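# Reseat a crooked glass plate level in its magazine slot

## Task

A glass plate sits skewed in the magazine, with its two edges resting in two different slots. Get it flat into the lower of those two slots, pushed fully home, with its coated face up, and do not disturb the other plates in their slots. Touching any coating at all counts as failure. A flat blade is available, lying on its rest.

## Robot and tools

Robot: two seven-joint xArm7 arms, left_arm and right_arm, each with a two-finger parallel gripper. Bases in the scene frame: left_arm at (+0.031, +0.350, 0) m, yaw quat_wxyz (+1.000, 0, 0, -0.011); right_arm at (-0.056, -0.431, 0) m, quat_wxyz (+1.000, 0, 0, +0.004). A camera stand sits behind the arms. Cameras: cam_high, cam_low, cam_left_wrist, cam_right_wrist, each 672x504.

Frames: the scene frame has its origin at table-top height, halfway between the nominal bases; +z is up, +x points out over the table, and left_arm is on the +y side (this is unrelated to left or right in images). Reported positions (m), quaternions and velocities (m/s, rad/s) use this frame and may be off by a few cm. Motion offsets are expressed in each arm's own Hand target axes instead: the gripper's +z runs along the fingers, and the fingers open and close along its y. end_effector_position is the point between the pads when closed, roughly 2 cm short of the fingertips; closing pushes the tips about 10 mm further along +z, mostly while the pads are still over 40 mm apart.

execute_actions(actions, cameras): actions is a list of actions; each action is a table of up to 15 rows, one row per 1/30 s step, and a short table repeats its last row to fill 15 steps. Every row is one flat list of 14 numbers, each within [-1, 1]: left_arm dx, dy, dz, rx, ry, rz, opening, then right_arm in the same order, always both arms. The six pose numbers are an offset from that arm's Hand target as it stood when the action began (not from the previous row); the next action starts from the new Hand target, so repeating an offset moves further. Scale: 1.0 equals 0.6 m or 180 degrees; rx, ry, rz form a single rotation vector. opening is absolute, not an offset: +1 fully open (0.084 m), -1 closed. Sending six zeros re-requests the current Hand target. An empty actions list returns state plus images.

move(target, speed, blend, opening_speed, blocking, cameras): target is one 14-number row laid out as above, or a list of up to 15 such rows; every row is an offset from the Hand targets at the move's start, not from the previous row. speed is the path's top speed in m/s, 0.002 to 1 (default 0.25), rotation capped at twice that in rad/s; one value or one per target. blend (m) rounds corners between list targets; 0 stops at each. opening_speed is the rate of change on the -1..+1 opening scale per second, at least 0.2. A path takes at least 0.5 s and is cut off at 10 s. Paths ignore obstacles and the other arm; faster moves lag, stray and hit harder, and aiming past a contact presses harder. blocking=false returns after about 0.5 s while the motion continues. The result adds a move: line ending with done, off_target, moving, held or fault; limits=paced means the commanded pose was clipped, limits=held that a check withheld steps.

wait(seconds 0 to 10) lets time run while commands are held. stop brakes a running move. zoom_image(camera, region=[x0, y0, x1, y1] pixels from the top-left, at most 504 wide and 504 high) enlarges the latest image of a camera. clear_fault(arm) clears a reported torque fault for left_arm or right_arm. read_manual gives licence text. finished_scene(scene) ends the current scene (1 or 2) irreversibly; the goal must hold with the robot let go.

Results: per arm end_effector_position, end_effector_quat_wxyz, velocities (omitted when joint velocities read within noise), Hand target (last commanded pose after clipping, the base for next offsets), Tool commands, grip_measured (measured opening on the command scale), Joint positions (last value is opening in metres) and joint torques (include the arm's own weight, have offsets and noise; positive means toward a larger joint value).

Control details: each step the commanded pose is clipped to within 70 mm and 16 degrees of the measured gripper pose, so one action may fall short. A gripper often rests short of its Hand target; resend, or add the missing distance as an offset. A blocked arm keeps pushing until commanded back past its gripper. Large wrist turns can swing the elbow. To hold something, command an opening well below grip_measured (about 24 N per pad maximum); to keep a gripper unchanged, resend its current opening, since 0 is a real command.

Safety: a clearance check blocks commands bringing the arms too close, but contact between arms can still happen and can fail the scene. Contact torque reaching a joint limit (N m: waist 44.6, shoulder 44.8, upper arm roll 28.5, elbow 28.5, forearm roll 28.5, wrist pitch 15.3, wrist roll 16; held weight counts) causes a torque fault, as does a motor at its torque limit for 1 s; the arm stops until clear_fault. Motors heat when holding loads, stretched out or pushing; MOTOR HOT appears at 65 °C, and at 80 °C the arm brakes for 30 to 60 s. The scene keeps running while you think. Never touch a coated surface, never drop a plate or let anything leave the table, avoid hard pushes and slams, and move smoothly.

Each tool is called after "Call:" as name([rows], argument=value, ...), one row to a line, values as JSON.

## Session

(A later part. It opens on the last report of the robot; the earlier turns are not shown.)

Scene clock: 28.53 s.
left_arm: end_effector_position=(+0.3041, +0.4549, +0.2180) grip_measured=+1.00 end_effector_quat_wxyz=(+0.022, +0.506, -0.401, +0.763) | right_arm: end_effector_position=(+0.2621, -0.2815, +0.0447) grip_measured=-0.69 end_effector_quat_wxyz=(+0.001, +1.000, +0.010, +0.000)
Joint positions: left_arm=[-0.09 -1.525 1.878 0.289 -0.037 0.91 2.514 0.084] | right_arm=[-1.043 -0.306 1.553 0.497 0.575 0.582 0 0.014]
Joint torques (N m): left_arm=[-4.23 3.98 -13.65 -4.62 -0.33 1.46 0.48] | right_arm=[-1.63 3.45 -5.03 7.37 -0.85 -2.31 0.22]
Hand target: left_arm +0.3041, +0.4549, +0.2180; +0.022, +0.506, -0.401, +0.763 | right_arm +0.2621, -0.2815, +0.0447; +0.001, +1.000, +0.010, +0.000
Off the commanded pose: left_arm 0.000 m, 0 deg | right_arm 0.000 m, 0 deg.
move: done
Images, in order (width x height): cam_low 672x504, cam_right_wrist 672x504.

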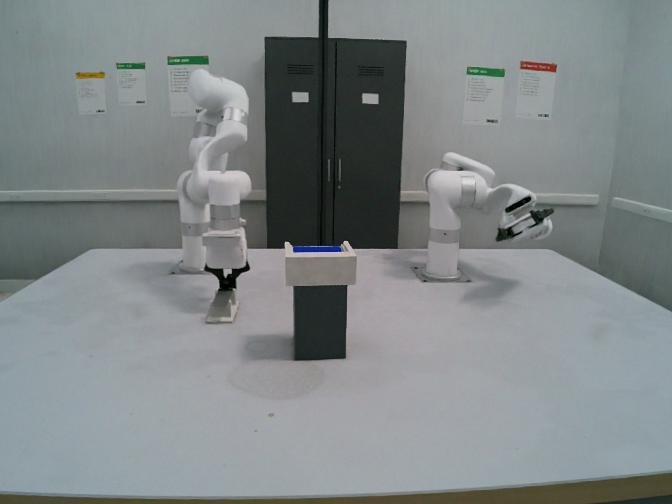

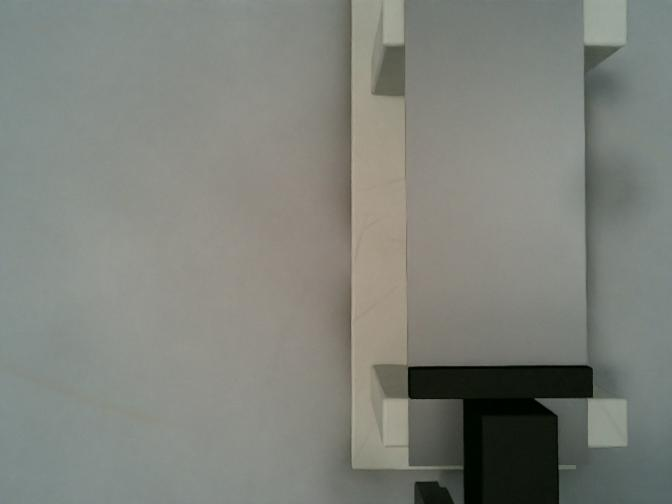

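Call:
move([
  [0,0,0,0,0,0,1,0,0,-0.13,0,0,0,-0.9],
  [0.006,0.207,-0.054,-0.160,-0.0494,-0.201,1,0.071,-0.376,-0.275,0,0,0.006,-0.9],
], speed=[0.12,0.2], blend=0.02, cameras=["all"])

Scene clock: 32.83 s.
left_arm: end_effector_position=(+0.2233, +0.3899, +0.1423) grip_measured=+1.00 end_effector_quat_wxyz=(+0.348, +0.639, -0.400, +0.557) | right_arm: end_effector_position=(+0.3002, -0.0547, +0.2091) grip_measured=-0.69 end_effector_quat_wxyz=(+0.001, +1.000, +0.000, +0.000)
Joint positions: left_arm=[-0.184 -1.097 1.814 0.334 0.041 1.258 2.08 0.084] | right_arm=[-1.194 -0.56 1.766 1.304 0.58 1.243 0.405 0.014]
Joint torques (N m): left_arm=[-4.17 7.05 -10.33 2.2 -0.65 1.38 -0.83] | right_arm=[-2.92 11.88 -10.3 9.87 1.1 -1.57 0.43]
Hand target: left_arm +0.2233, +0.3899, +0.1423; +0.348, +0.639, -0.400, +0.557 | right_arm +0.3002, -0.0547, +0.2092; +0.001, +1.000, +0.000, +0.000
Off the commanded pose: left_arm 0.000 m, 0 deg | right_arm 0.000 m, 0 deg.
move: done

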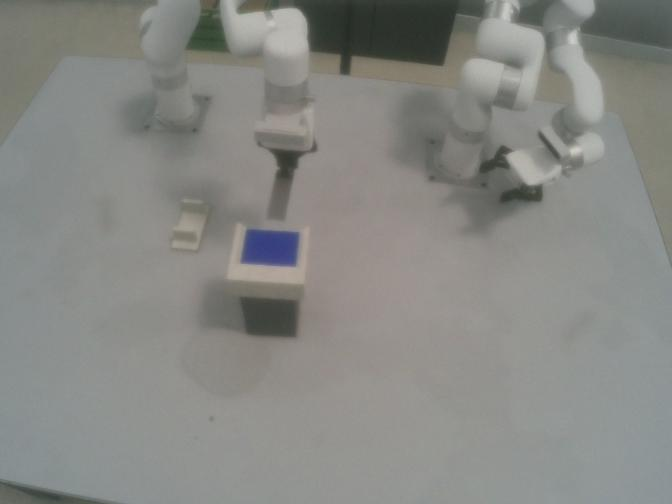

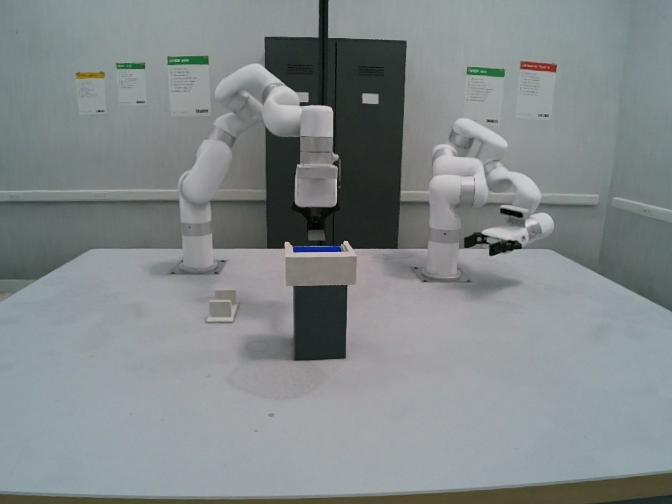

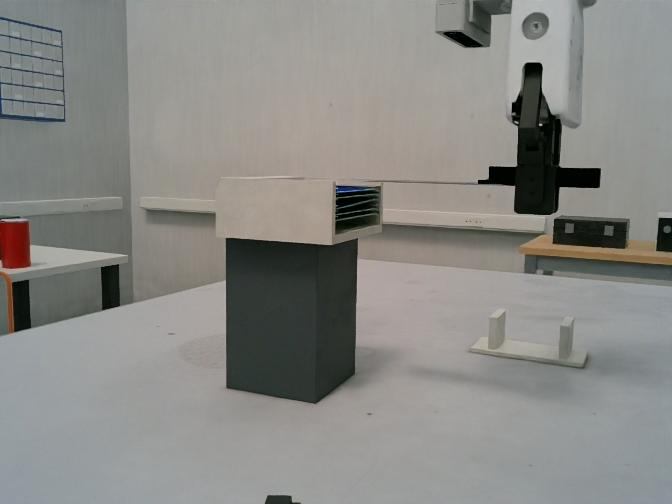

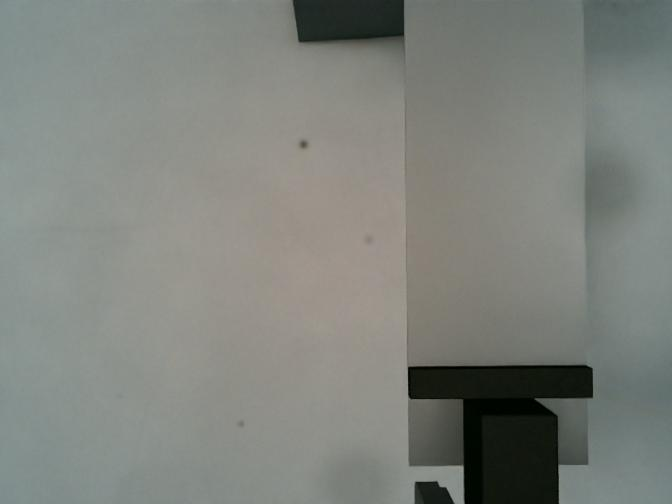

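Excellent view from the left arm.

Call:
zoom_image(camera="cam_left_wrist", region=[320, 165, 500, 255])

Call:
zoom_image(camera="cam_left_wrist", region=[280, 120, 620, 260])

Call:
zoom_image(camera="cam_low", region=[260, 200, 380, 300])

Call:
zoom_image(camera="cam_high", region=[200, 130, 340, 350])

Scaled by 2.800 from the camera's 672x504 image, which has a finer 960x720 frame.

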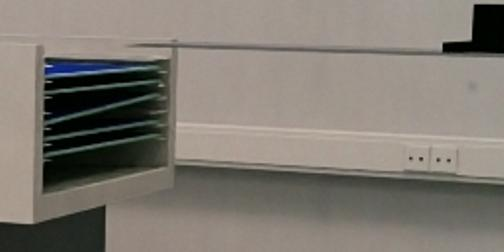

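Scaled by 1.482 from the camera's 672x504 image, which has a finer 960x720 frame.

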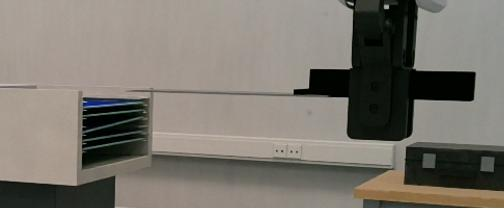

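Scaled by 4.200 from the camera's 672x504 image, which has a finer 960x720 frame.

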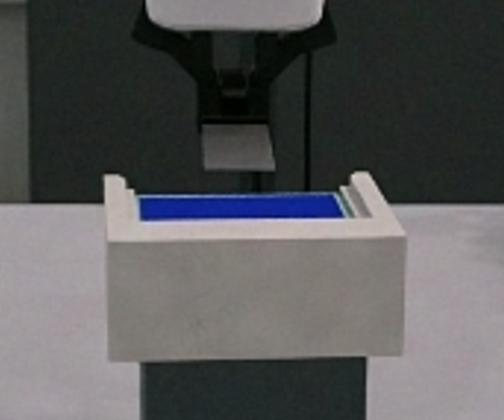

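Scaled by 2.291 from the camera's 672x504 image, which has a finer 960x720 frame.

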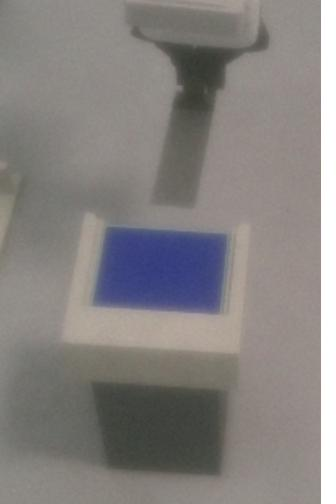

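Call:
move(target=[0,0,0,0,0,0,1,0,0.0115,0,0,0,-0.013,-0.9], speed=0.1, cameras=["all"])

Call:
zoom_image(camera="cam_low", region=[280, 215, 360, 275])

Call:
zoom_image(camera="cam_high", region=[220, 150, 320, 310])

Scene clock: 34.80 s.
left_arm: end_effector_position=(+0.2233, +0.3899, +0.1423) grip_measured=+1.00 end_effector_quat_wxyz=(+0.348, +0.639, -0.400, +0.557) | right_arm: end_effector_position=(+0.3002, -0.0616, +0.2092) grip_measured=-0.69 end_effector_quat_wxyz=(+0.001, +1.000, +0.021, +0.000)
Joint positions: left_arm=[-0.184 -1.097 1.814 0.334 0.041 1.258 2.08 0.084] | right_arm=[-1.179 -0.54 1.753 1.282 0.564 1.231 0.362 0.014]
Joint torques (N m): left_arm=[-4.38 5.91 -10.2 2.25 -0.64 1.26 -0.68] | right_arm=[2.24 14.68 -13.15 8.36 -0.84 -2.85 -0.49]
Hand target: left_arm +0.2233, +0.3899, +0.1423; +0.348, +0.639, -0.400, +0.557 | right_arm +0.3002, -0.0616, +0.2092; +0.001, +1.000, +0.021, +0.000
Off the commanded pose: left_arm 0.000 m, 0 deg | right_arm 0.000 m, 0 deg.
move: done

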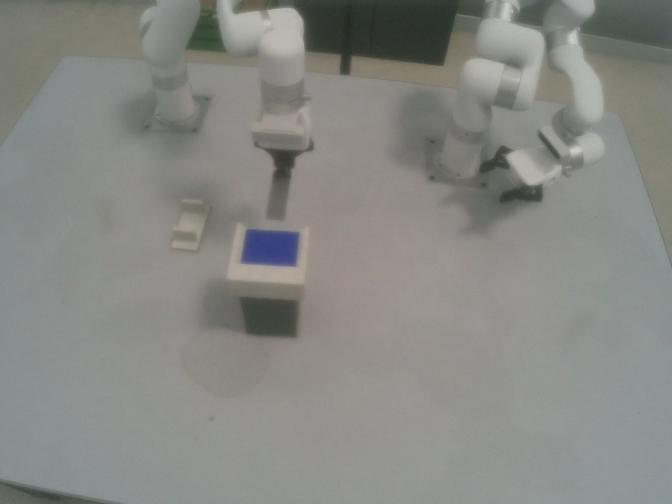

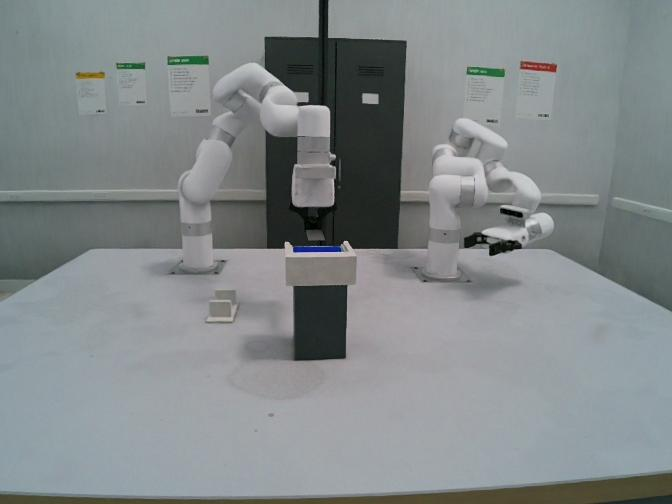

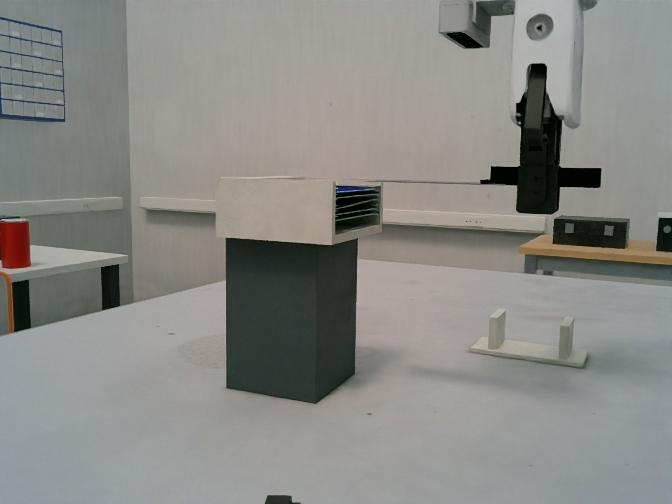

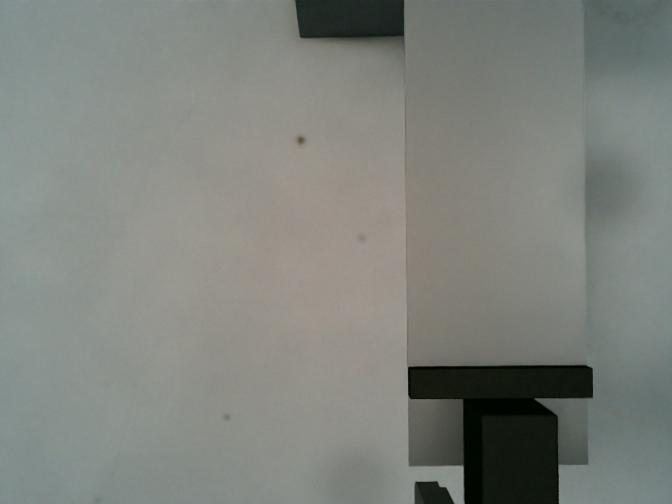

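Scaled by 6.300 from the camera's 672x504 image, which has a finer 960x720 frame.

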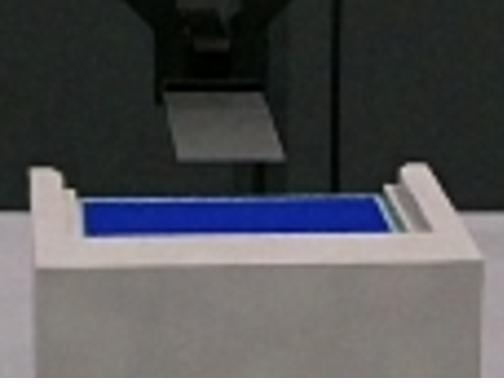

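Scaled by 3.150 from the camera's 672x504 image, which has a finer 960x720 frame.

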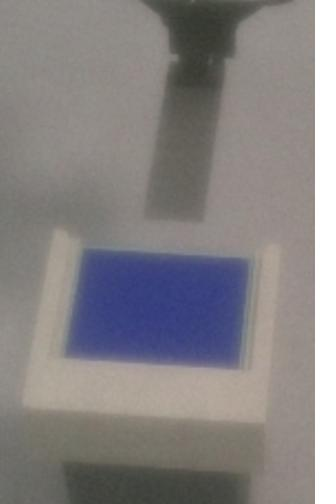

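Call:
zoom_image(camera="cam_low", region=[300, 220, 334, 246])

Call:
zoom_image(camera="cam_low", region=[282, 236, 362, 296])

Call:
zoom_image(camera="cam_left_wrist", region=[320, 170, 400, 250])

Scaled by 14.824 from the camera's 672x504 image, which has a finer 960x720 frame.

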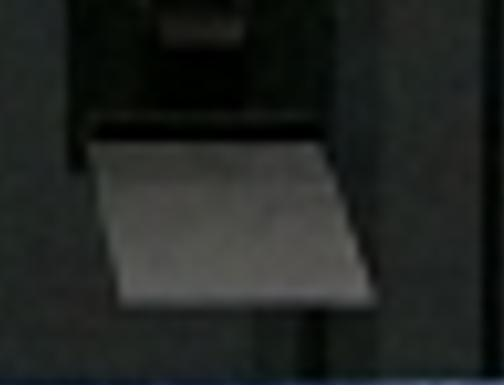

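Scaled by 6.300 from the camera's 672x504 image, which has a finer 960x720 frame.

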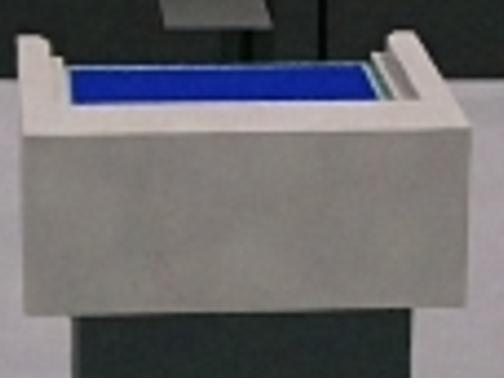

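Scaled by 6.300 from the camera's 672x504 image, which has a finer 960x720 frame.

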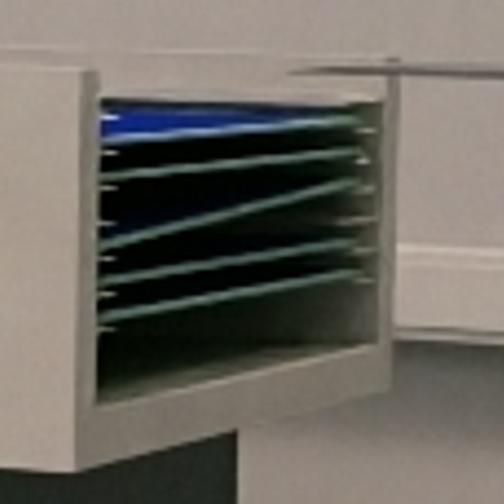

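Call:
move(target=[0,0,0,0,0,0,1,-0.0167,0.0033,0.0417,-0.0147,0,0,-0.9], speed=0.1, cameras=["cam_left_wrist","cam_low","cam_high"])

Call:
zoom_image(camera="cam_left_wrist", region=[320, 170, 400, 250])

Call:
zoom_image(camera="cam_left_wrist", region=[380, 170, 620, 250])

Scene clock: 37.43 s.
left_arm: end_effector_position=(+0.2233, +0.3899, +0.1423) grip_measured=+1.00 end_effector_quat_wxyz=(+0.348, +0.639, -0.400, +0.557) | right_arm: end_effector_position=(+0.2903, -0.0640, +0.1842) grip_measured=-0.69 end_effector_quat_wxyz=(+0.024, +0.999, +0.021, +0.001)
Joint positions: left_arm=[-0.184 -1.097 1.814 0.334 0.041 1.258 2.08 0.084] | right_arm=[-1.164 -0.577 1.774 1.24 0.565 1.202 0.373 0.014]
Joint torques (N m): left_arm=[-4.51 6.23 -10.11 2.42 -0.55 1.45 -0.77] | right_arm=[1.94 11.11 -10.51 8.36 0.89 -2.78 0.46]
Hand target: left_arm +0.2233, +0.3899, +0.1423; +0.348, +0.639, -0.400, +0.557 | right_arm +0.2903, -0.0640, +0.1842; +0.024, +0.999, +0.021, +0.001
Off the commanded pose: left_arm 0.000 m, 0 deg | right_arm 0.000 m, 0 deg.
move: done
Images, in order (width x height): cam_high 672x504, cam_low 672x504, cam_left_wrist 672x504.

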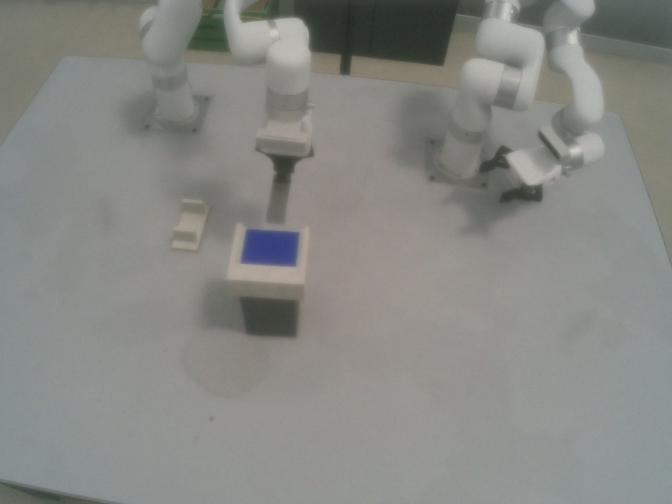

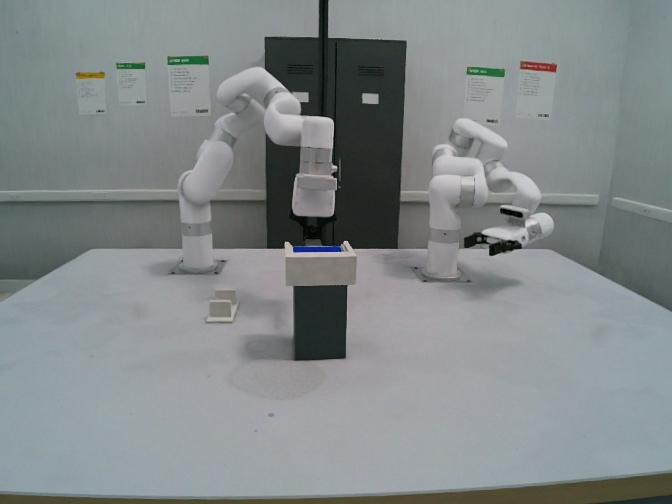

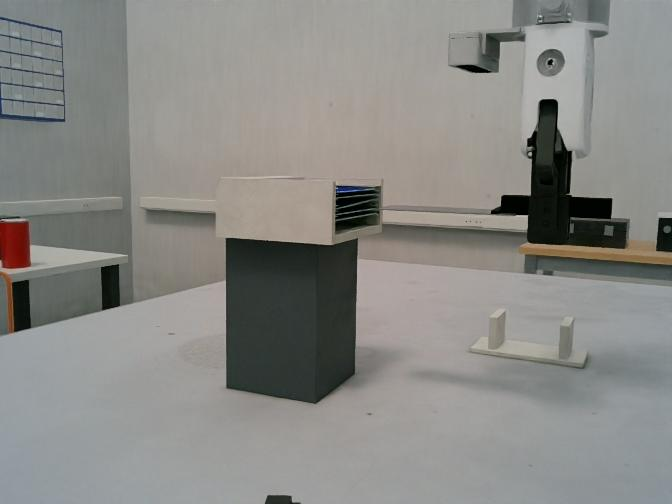

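Scaled by 6.300 from the camera's 672x504 image, which has a finer 960x720 frame.

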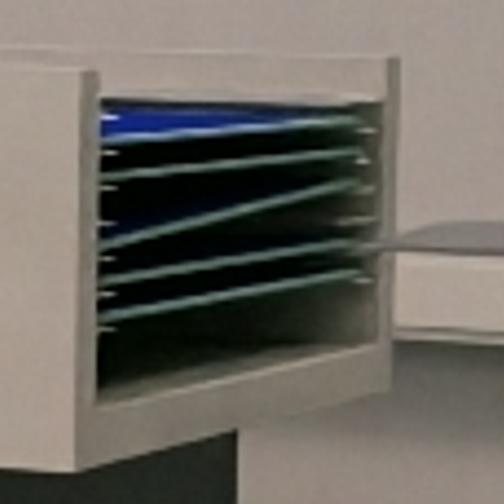

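Scaled by 2.100 from the camera's 672x504 image, which has a finer 960x720 frame.

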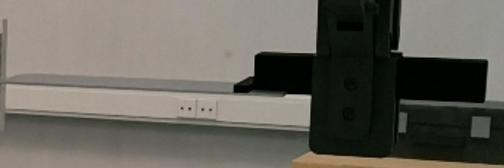

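Call:
move(target=[0,0,0,0,0,0,1,0.0667,0,0.0017,0,0,0,-0.9], speed=0.06, cameras=["cam_left_wrist","cam_low"])

Call:
zoom_image(camera="cam_left_wrist", region=[320, 170, 400, 250])

Scene clock: 39.13 s.
left_arm: end_effector_position=(+0.2233, +0.3899, +0.1423) grip_measured=+1.00 end_effector_quat_wxyz=(+0.348, +0.639, -0.400, +0.557) | right_arm: end_effector_position=(+0.3303, -0.0624, +0.1831) grip_measured=-0.69 end_effector_quat_wxyz=(+0.024, +0.999, +0.021, +0.001)
Joint positions: left_arm=[-0.184 -1.097 1.814 0.334 0.041 1.258 2.08 0.084] | right_arm=[-1.355 -0.641 1.872 1.367 0.602 1.243 0.317 0.014]
Joint torques (N m): left_arm=[-4.13 6.12 -10.41 2.54 -0.67 1.33 -0.59] | right_arm=[-3.13 15.19 -11.33 9.45 1.02 -1.39 -0.39]
Hand target: left_arm +0.2233, +0.3899, +0.1423; +0.348, +0.639, -0.400, +0.557 | right_arm +0.3303, -0.0624, +0.1831; +0.024, +0.999, +0.021, +0.001
Off the commanded pose: left_arm 0.000 m, 0 deg | right_arm 0.000 m, 0 deg.
move: done
Images, in order (width x height): cam_low 672x504, cam_left_wrist 672x504.

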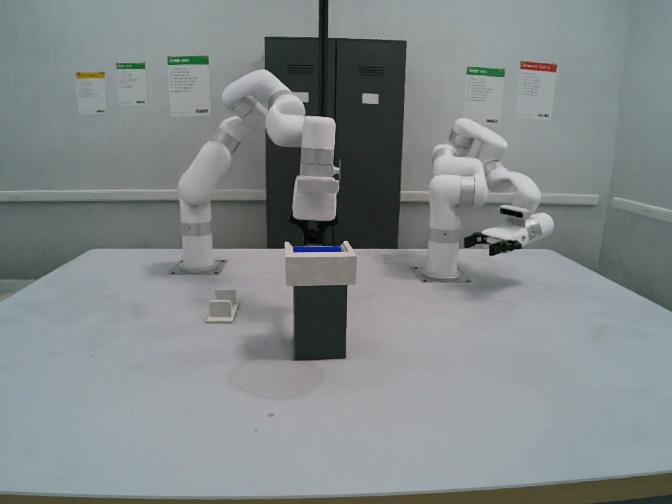

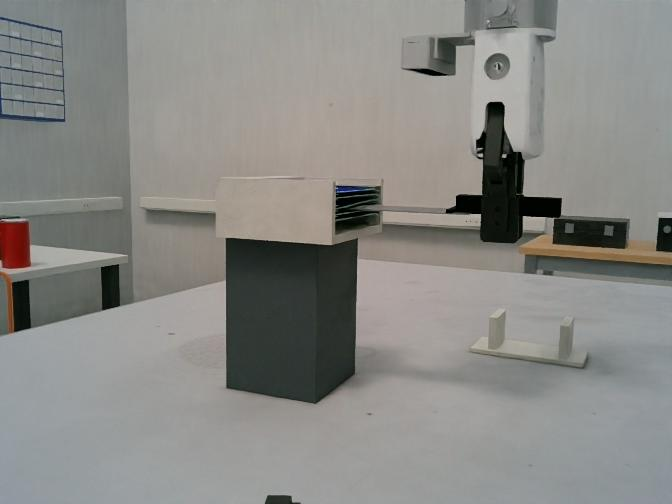

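Scaled by 6.300 from the camera's 672x504 image, which has a finer 960x720 frame.

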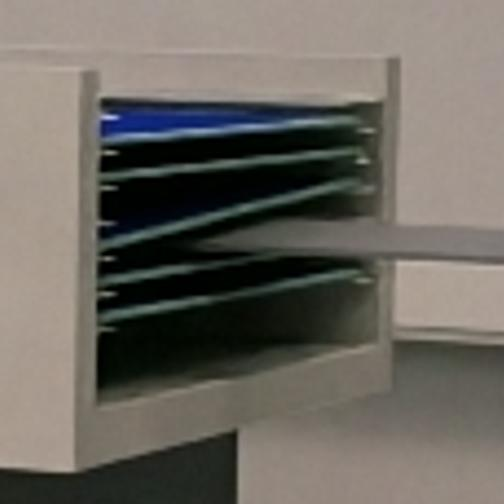

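Call:
move(target=[0,0,0,0,0,0,1,0.105,0,-0.0012,0,0,0,-0.9], speed=0.06, cameras=["cam_left_wrist","cam_right_wrist"])

Call:
zoom_image(camera="cam_left_wrist", region=[320, 170, 400, 250])

Scene clock: 41.13 s.
left_arm: end_effector_position=(+0.2233, +0.3899, +0.1423) grip_measured=+1.00 end_effector_quat_wxyz=(+0.348, +0.639, -0.400, +0.557) | right_arm: end_effector_position=(+0.3932, -0.0598, +0.1839) grip_measured=-0.69 end_effector_quat_wxyz=(+0.024, +0.999, +0.021, +0.001)
Joint positions: left_arm=[-0.184 -1.097 1.814 0.334 0.041 1.258 2.08 0.084] | right_arm=[-1.627 -0.758 1.987 1.607 0.658 1.328 0.258 0.014]
Joint torques (N m): left_arm=[-4.63 6.29 -10.18 2.22 -0.6 1.37 -0.67] | right_arm=[-3.01 20.23 -12.26 9.22 0.95 -1.36 -0.47]
Hand target: left_arm +0.2233, +0.3899, +0.1423; +0.348, +0.639, -0.400, +0.557 | right_arm +0.3932, -0.0598, +0.1839; +0.024, +0.999, +0.021, +0.001
Off the commanded pose: left_arm 0.000 m, 0 deg | right_arm 0.000 m, 0 deg.
move: done
Images, in order (width x height): cam_left_wrist 672x504, cam_right_wrist 672x504.

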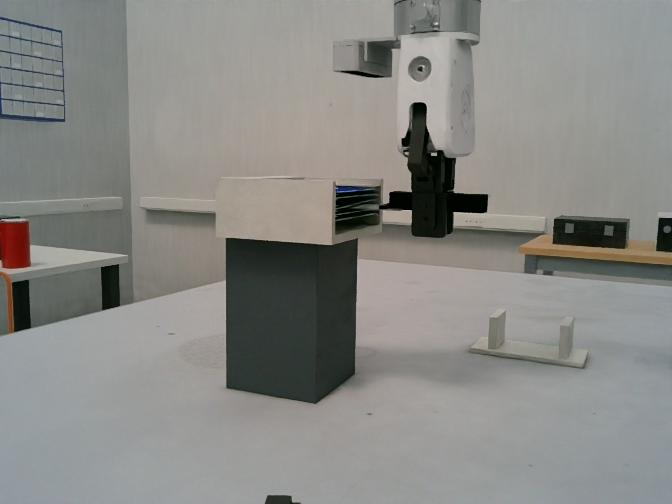

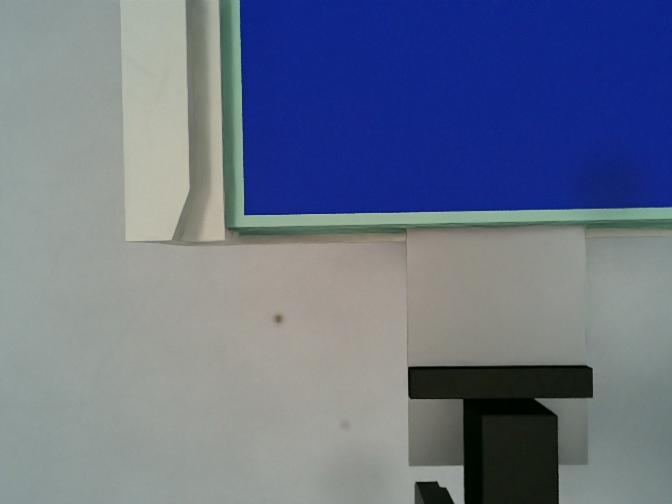

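Scaled by 6.300 from the camera's 672x504 image, which has a finer 960x720 frame.

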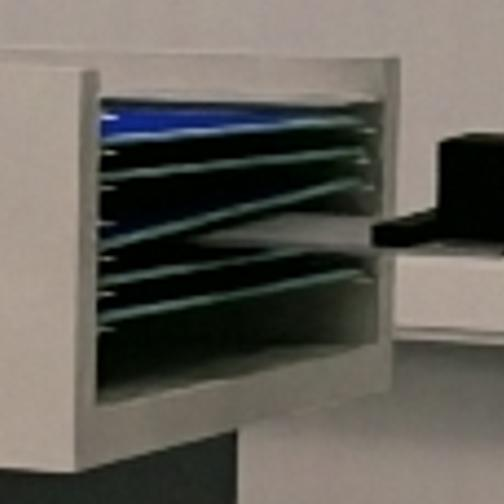

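Call:
zoom_image(camera="cam_left_wrist", region=[334, 195, 384, 225])

Call:
zoom_image(camera="cam_left_wrist", region=[370, 180, 500, 245])

Scaled by 10.080 from the camera's 672x504 image, which has a finer 960x720 frame.

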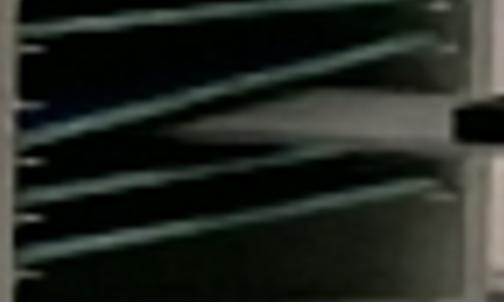

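Scaled by 3.877 from the camera's 672x504 image, which has a finer 960x720 frame.

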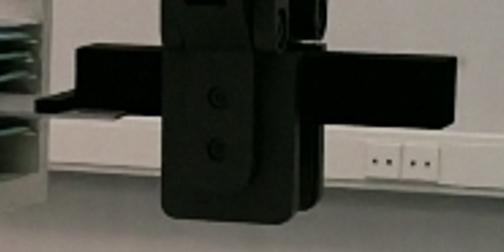

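Call:
move(target=[0,0,0,0,0,0,1,0.03,0.005,0,0.0065,0,0,-0.9], speed=0.05, cameras=["cam_left_wrist","cam_right_wrist"])

Call:
zoom_image(camera="cam_left_wrist", region=[334, 195, 384, 225])

Call:
move(target=[0,0,0,0,0,0,1,0,0,-0.0042,0,0,0,-0.9], speed=0.02, cameras=["cam_left_wrist"])

Call:
zoom_image(camera="cam_left_wrist", region=[334, 195, 384, 225])

Scene clock: 42.97 s.
left_arm: end_effector_position=(+0.2233, +0.3899, +0.1423) grip_measured=+1.00 end_effector_quat_wxyz=(+0.348, +0.639, -0.400, +0.557) | right_arm: end_effector_position=(+0.4113, -0.0620, +0.1840) grip_measured=-0.69 end_effector_quat_wxyz=(+0.014, +1.000, +0.021, +0.000)
Joint positions: left_arm=[-0.184 -1.097 1.814 0.334 0.041 1.258 2.08 0.084] | right_arm=[-1.696 -0.778 2.013 1.659 0.683 1.338 0.233 0.014]
Joint torques (N m): left_arm=[-4.2 5.73 -10.52 2.4 -0.6 1.4 -0.56] | right_arm=[-2.7 21.24 -12.17 9.21 1.11 -1.38 -0.45]
Hand target: left_arm +0.2233, +0.3899, +0.1423; +0.348, +0.639, -0.400, +0.557 | right_arm +0.4113, -0.0620, +0.1840; +0.014, +1.000, +0.021, +0.000
Off the commanded pose: left_arm 0.000 m, 0 deg | right_arm 0.000 m, 0 deg.
move: done
Images, in order (width x height): cam_left_wrist 672x504, cam_right_wrist 672x504.

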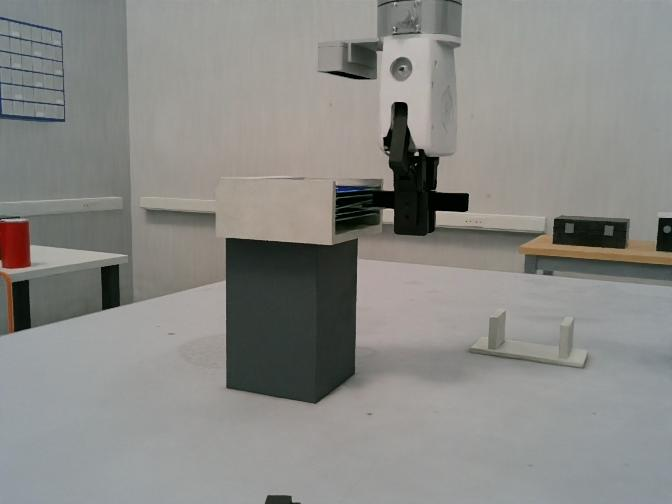

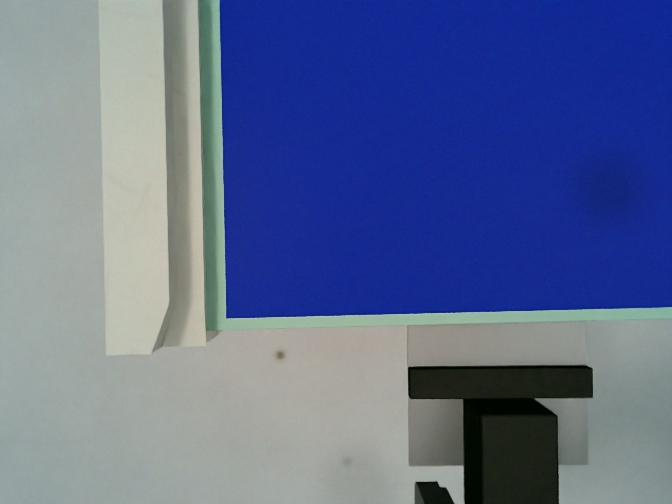

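Scaled by 10.080 from the camera's 672x504 image, which has a finer 960x720 frame.

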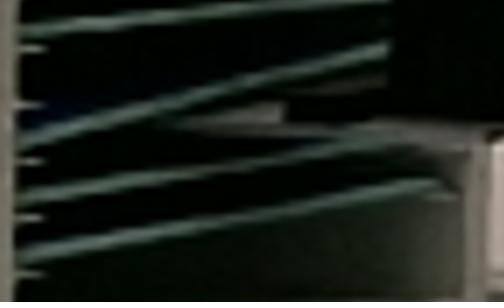

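Scene clock: 43.67 s.
left_arm: end_effector_position=(+0.2233, +0.3899, +0.1423) grip_measured=+1.00 end_effector_quat_wxyz=(+0.348, +0.639, -0.400, +0.557) | right_arm: end_effector_position=(+0.4113, -0.0620, +0.1865) grip_measured=-0.69 end_effector_quat_wxyz=(+0.014, +1.000, +0.021, +0.000)
Joint positions: left_arm=[-0.184 -1.097 1.814 0.334 0.041 1.258 2.08 0.084] | right_arm=[-1.697 -0.776 2.011 1.663 0.681 1.344 0.234 0.014]
Joint torques (N m): left_arm=[-4.21 5.7 -10.22 2.18 -0.62 1.24 -0.47] | right_arm=[-3.11 25.02 -15.39 9.46 -0.96 -1.41 0.6]
Hand target: left_arm +0.2233, +0.3899, +0.1423; +0.348, +0.639, -0.400, +0.557 | right_arm +0.4113, -0.0620, +0.1866; +0.014, +1.000, +0.021, +0.000
Off the commanded pose: left_arm 0.000 m, 0 deg | right_arm 0.000 m, 0 deg.
move: done
Images, in order (width x height): cam_left_wrist 672x504.

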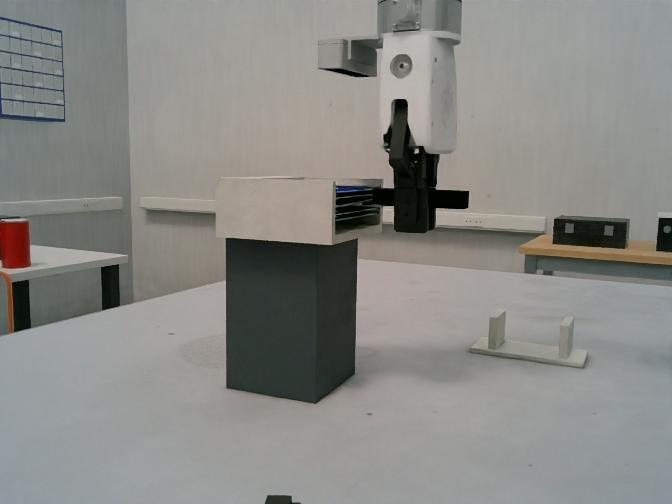

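Scaled by 10.080 from the camera's 672x504 image, which has a finer 960x720 frame.

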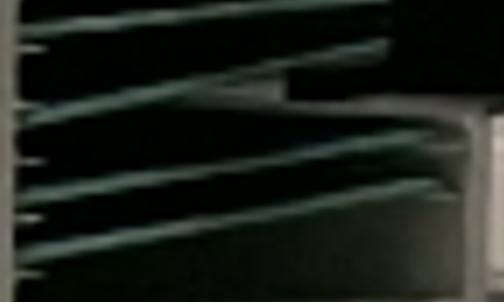

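Call:
move(target=[0,0,0,0,0,0,1,0,0,-0.0022,-0.0055,0,0,-0.9], speed=0.02, cameras=["cam_left_wrist"])

Call:
zoom_image(camera="cam_left_wrist", region=[334, 195, 384, 225])

Scene clock: 47.20 s.
left_arm: end_effector_position=(+0.2233, +0.3899, +0.1423) grip_measured=+1.00 end_effector_quat_wxyz=(+0.348, +0.639, -0.400, +0.557) | right_arm: end_effector_position=(+0.4113, -0.0619, +0.1879) grip_measured=-0.69 end_effector_quat_wxyz=(+0.023, +1.000, +0.021, +0.001)
Joint positions: left_arm=[-0.184 -1.097 1.814 0.334 0.041 1.258 2.08 0.084] | right_arm=[-1.7 -0.785 2.01 1.681 0.67 1.358 0.244 0.014]
Joint torques (N m): left_arm=[-4.35 5.7 -10.37 2.22 -0.4 1.37 -0.32] | right_arm=[-2.77 23.22 -16.76 10.13 -0.91 -2.08 0.57]
Hand target: left_arm +0.2233, +0.3899, +0.1423; +0.348, +0.639, -0.400, +0.557 | right_arm +0.4113, -0.0619, +0.1879; +0.023, +1.000, +0.021, +0.001
Off the commanded pose: left_arm 0.000 m, 0 deg | right_arm 0.000 m, 0 deg.
move: done
Images, in order (width x height): cam_left_wrist 672x504.

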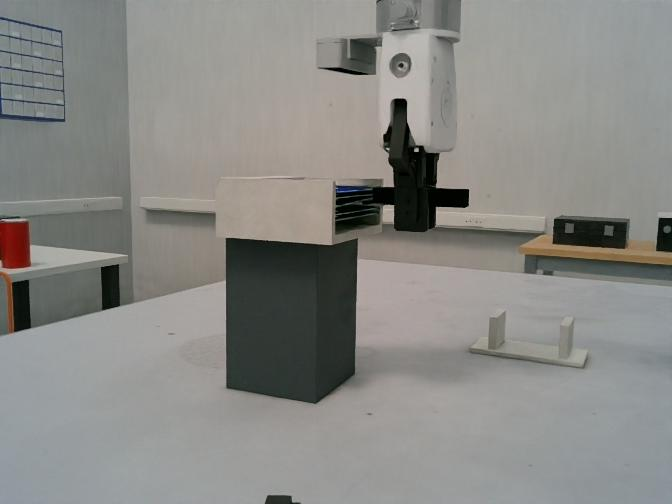

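Scaled by 10.080 from the camera's 672x504 image, which has a finer 960x720 frame.

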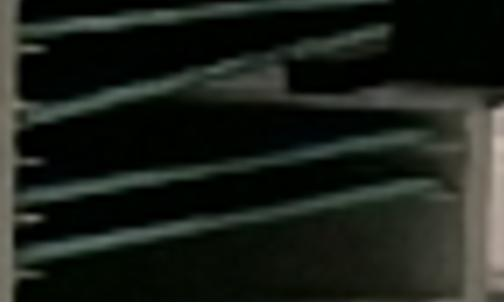

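Call:
move(target=[0,0,0,0,0,0,1,-0.05,0,0,0,0,0,-0.9], speed=0.03, cameras=["cam_left_wrist","cam_right_wrist"])

Call:
zoom_image(camera="cam_left_wrist", region=[334, 185, 404, 225])

Scene clock: 48.90 s.
left_arm: end_effector_position=(+0.2233, +0.3899, +0.1423) grip_measured=+1.00 end_effector_quat_wxyz=(+0.348, +0.639, -0.400, +0.557) | right_arm: end_effector_position=(+0.3814, -0.0632, +0.1879) grip_measured=-0.69 end_effector_quat_wxyz=(+0.023, +1.000, +0.021, +0.001)
Joint positions: left_arm=[-0.184 -1.097 1.814 0.334 0.041 1.258 2.08 0.084] | right_arm=[-1.573 -0.725 1.96 1.552 0.644 1.314 0.262 0.014]
Joint torques (N m): left_arm=[-4.32 5.33 -10.65 2.27 -0.65 1.13 -0.36] | right_arm=[2.71 23.46 -15.83 8.09 -1.04 -3.15 0.48]
Hand target: left_arm +0.2233, +0.3899, +0.1423; +0.348, +0.639, -0.400, +0.557 | right_arm +0.3814, -0.0632, +0.1879; +0.023, +1.000, +0.021, +0.001
Off the commanded pose: left_arm 0.000 m, 0 deg | right_arm 0.000 m, 0 deg.
move: done
Images, in order (width x height): cam_left_wrist 672x504, cam_right_wrist 672x504.

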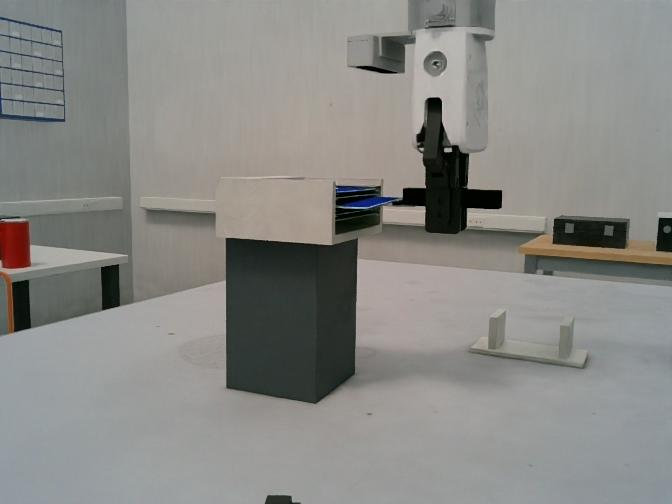

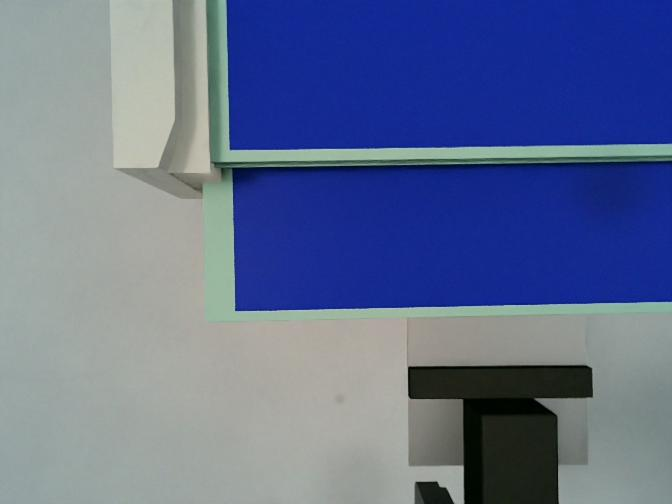

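Scaled by 7.200 from the camera's 672x504 image, which has a finer 960x720 frame.

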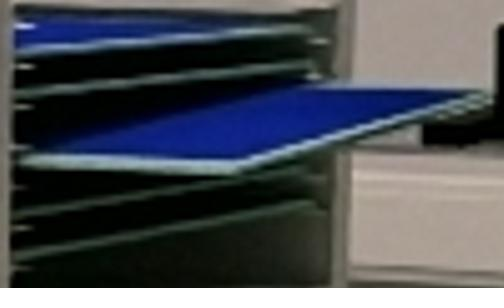

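Call:
move(target=[0,0,0,0,0,0,1,-0.165,0,0,0,0,0,-0.9], speed=0.05, cameras=["cam_left_wrist","cam_right_wrist","cam_high"])

Call:
zoom_image(camera="cam_left_wrist", region=[330, 170, 510, 240])

Call:
zoom_image(camera="cam_high", region=[220, 150, 320, 310])

Scene clock: 51.70 s.
left_arm: end_effector_position=(+0.2233, +0.3899, +0.1423) grip_measured=+1.00 end_effector_quat_wxyz=(+0.348, +0.639, -0.400, +0.557) | right_arm: end_effector_position=(+0.2825, -0.0673, +0.1878) grip_measured=-0.69 end_effector_quat_wxyz=(+0.023, +1.000, +0.021, +0.001)
Joint positions: left_arm=[-0.184 -1.097 1.814 0.334 0.041 1.258 2.08 0.084] | right_arm=[-1.112 -0.553 1.738 1.211 0.549 1.196 0.386 0.014]
Joint torques (N m): left_arm=[-3.86 5.64 -10.4 2.25 -0.55 1.5 -0.25] | right_arm=[2.23 13.92 -13.21 8.3 -0.91 -2.86 0.47]
Hand target: left_arm +0.2233, +0.3899, +0.1423; +0.348, +0.639, -0.400, +0.557 | right_arm +0.2824, -0.0673, +0.1878; +0.023, +1.000, +0.021, +0.001
Off the commanded pose: left_arm 0.000 m, 0 deg | right_arm 0.000 m, 0 deg.
move: done
Images, in order (width x height): cam_high 672x504, cam_left_wrist 672x504, cam_right_wrist 672x504.

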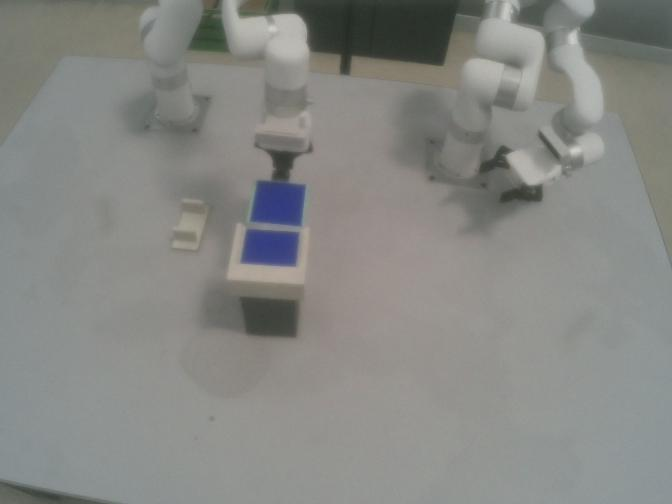

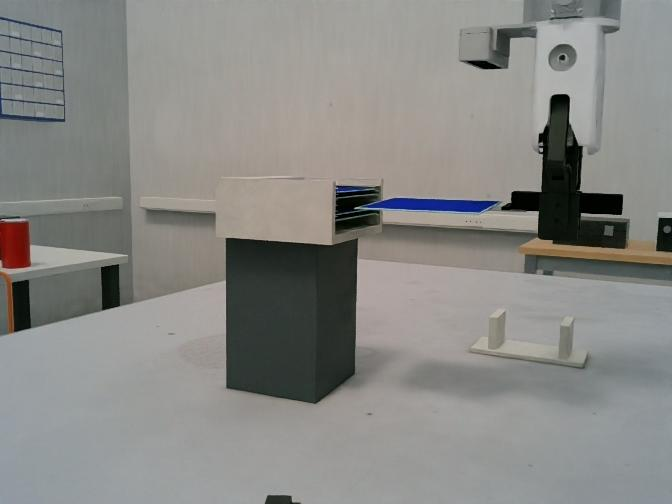

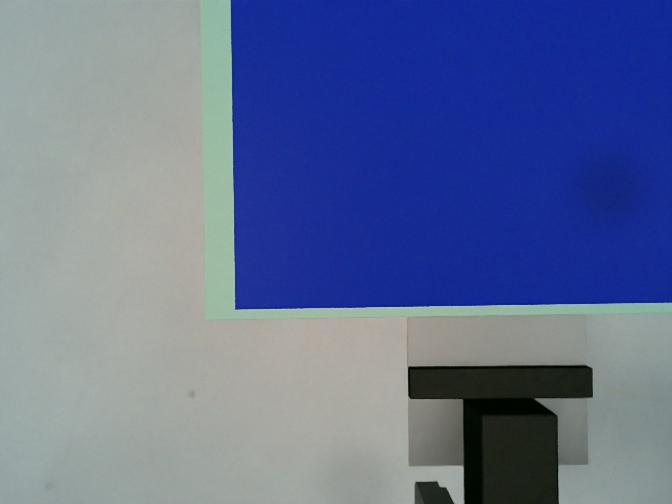

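Scaled by 2.800 from the camera's 672x504 image, which has a finer 960x720 frame.

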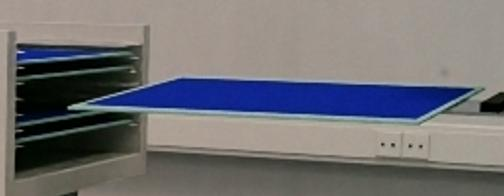

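Scaled by 3.150 from the camera's 672x504 image, which has a finer 960x720 frame.

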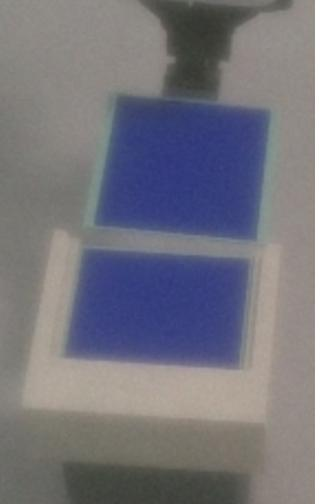

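Call:
move(target=[0,0,0,0,0,0,1,0,0,0.0047,0.0147,0,0,-0.9], speed=0.03, cameras=["cam_left_wrist"])

Call:
zoom_image(camera="cam_left_wrist", region=[330, 170, 430, 240])

Call:
zoom_image(camera="cam_left_wrist", region=[420, 180, 520, 240])

Scene clock: 58.80 s.
left_arm: end_effector_position=(+0.2233, +0.3899, +0.1423) grip_measured=+1.00 end_effector_quat_wxyz=(+0.348, +0.639, -0.400, +0.557) | right_arm: end_effector_position=(+0.2825, -0.0674, +0.1850) grip_measured=-0.69 end_effector_quat_wxyz=(+0.000, +1.000, +0.021, +0.000)
Joint positions: left_arm=[-0.184 -1.097 1.814 0.334 0.041 1.258 2.08 0.084] | right_arm=[-1.092 -0.525 1.724 1.171 0.573 1.151 0.365 0.014]
Joint torques (N m): left_arm=[-3.46 5.87 -10.28 2.07 -0.63 1.43 -0.36] | right_arm=[2.19 13.15 -12.65 8.58 1.05 -2.87 -0.44]
Hand target: left_arm +0.2233, +0.3899, +0.1423; +0.348, +0.639, -0.400, +0.557 | right_arm +0.2824, -0.0674, +0.1850; +0.000, +1.000, +0.021, +0.000
Off the commanded pose: left_arm 0.000 m, 0 deg | right_arm 0.000 m, 0 deg.
move: done
Images, in order (width x height): cam_left_wrist 672x504.

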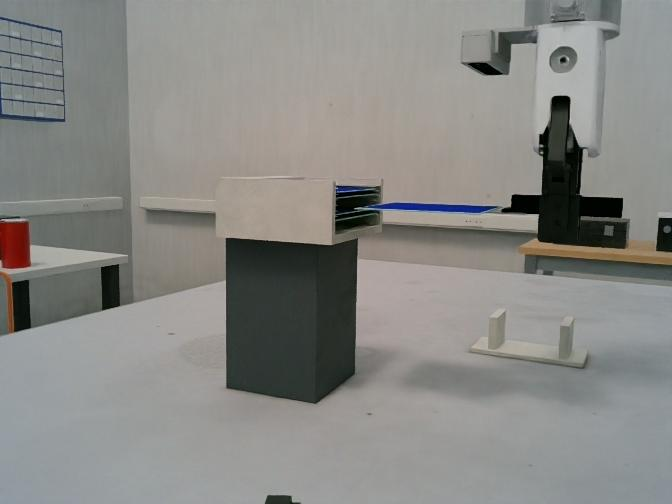

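Scaled by 5.040 from the camera's 672x504 image, which has a finer 960x720 frame.

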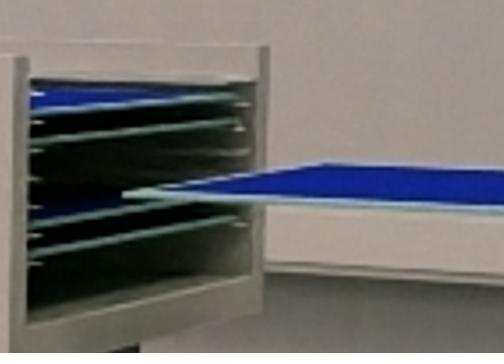

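Scaled by 5.040 from the camera's 672x504 image, which has a finer 960x720 frame.

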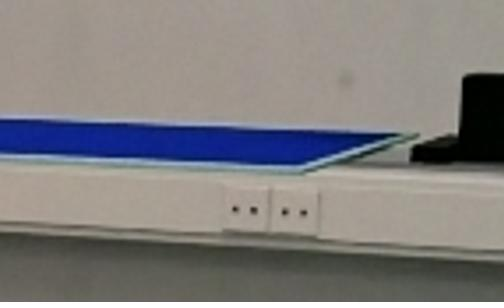

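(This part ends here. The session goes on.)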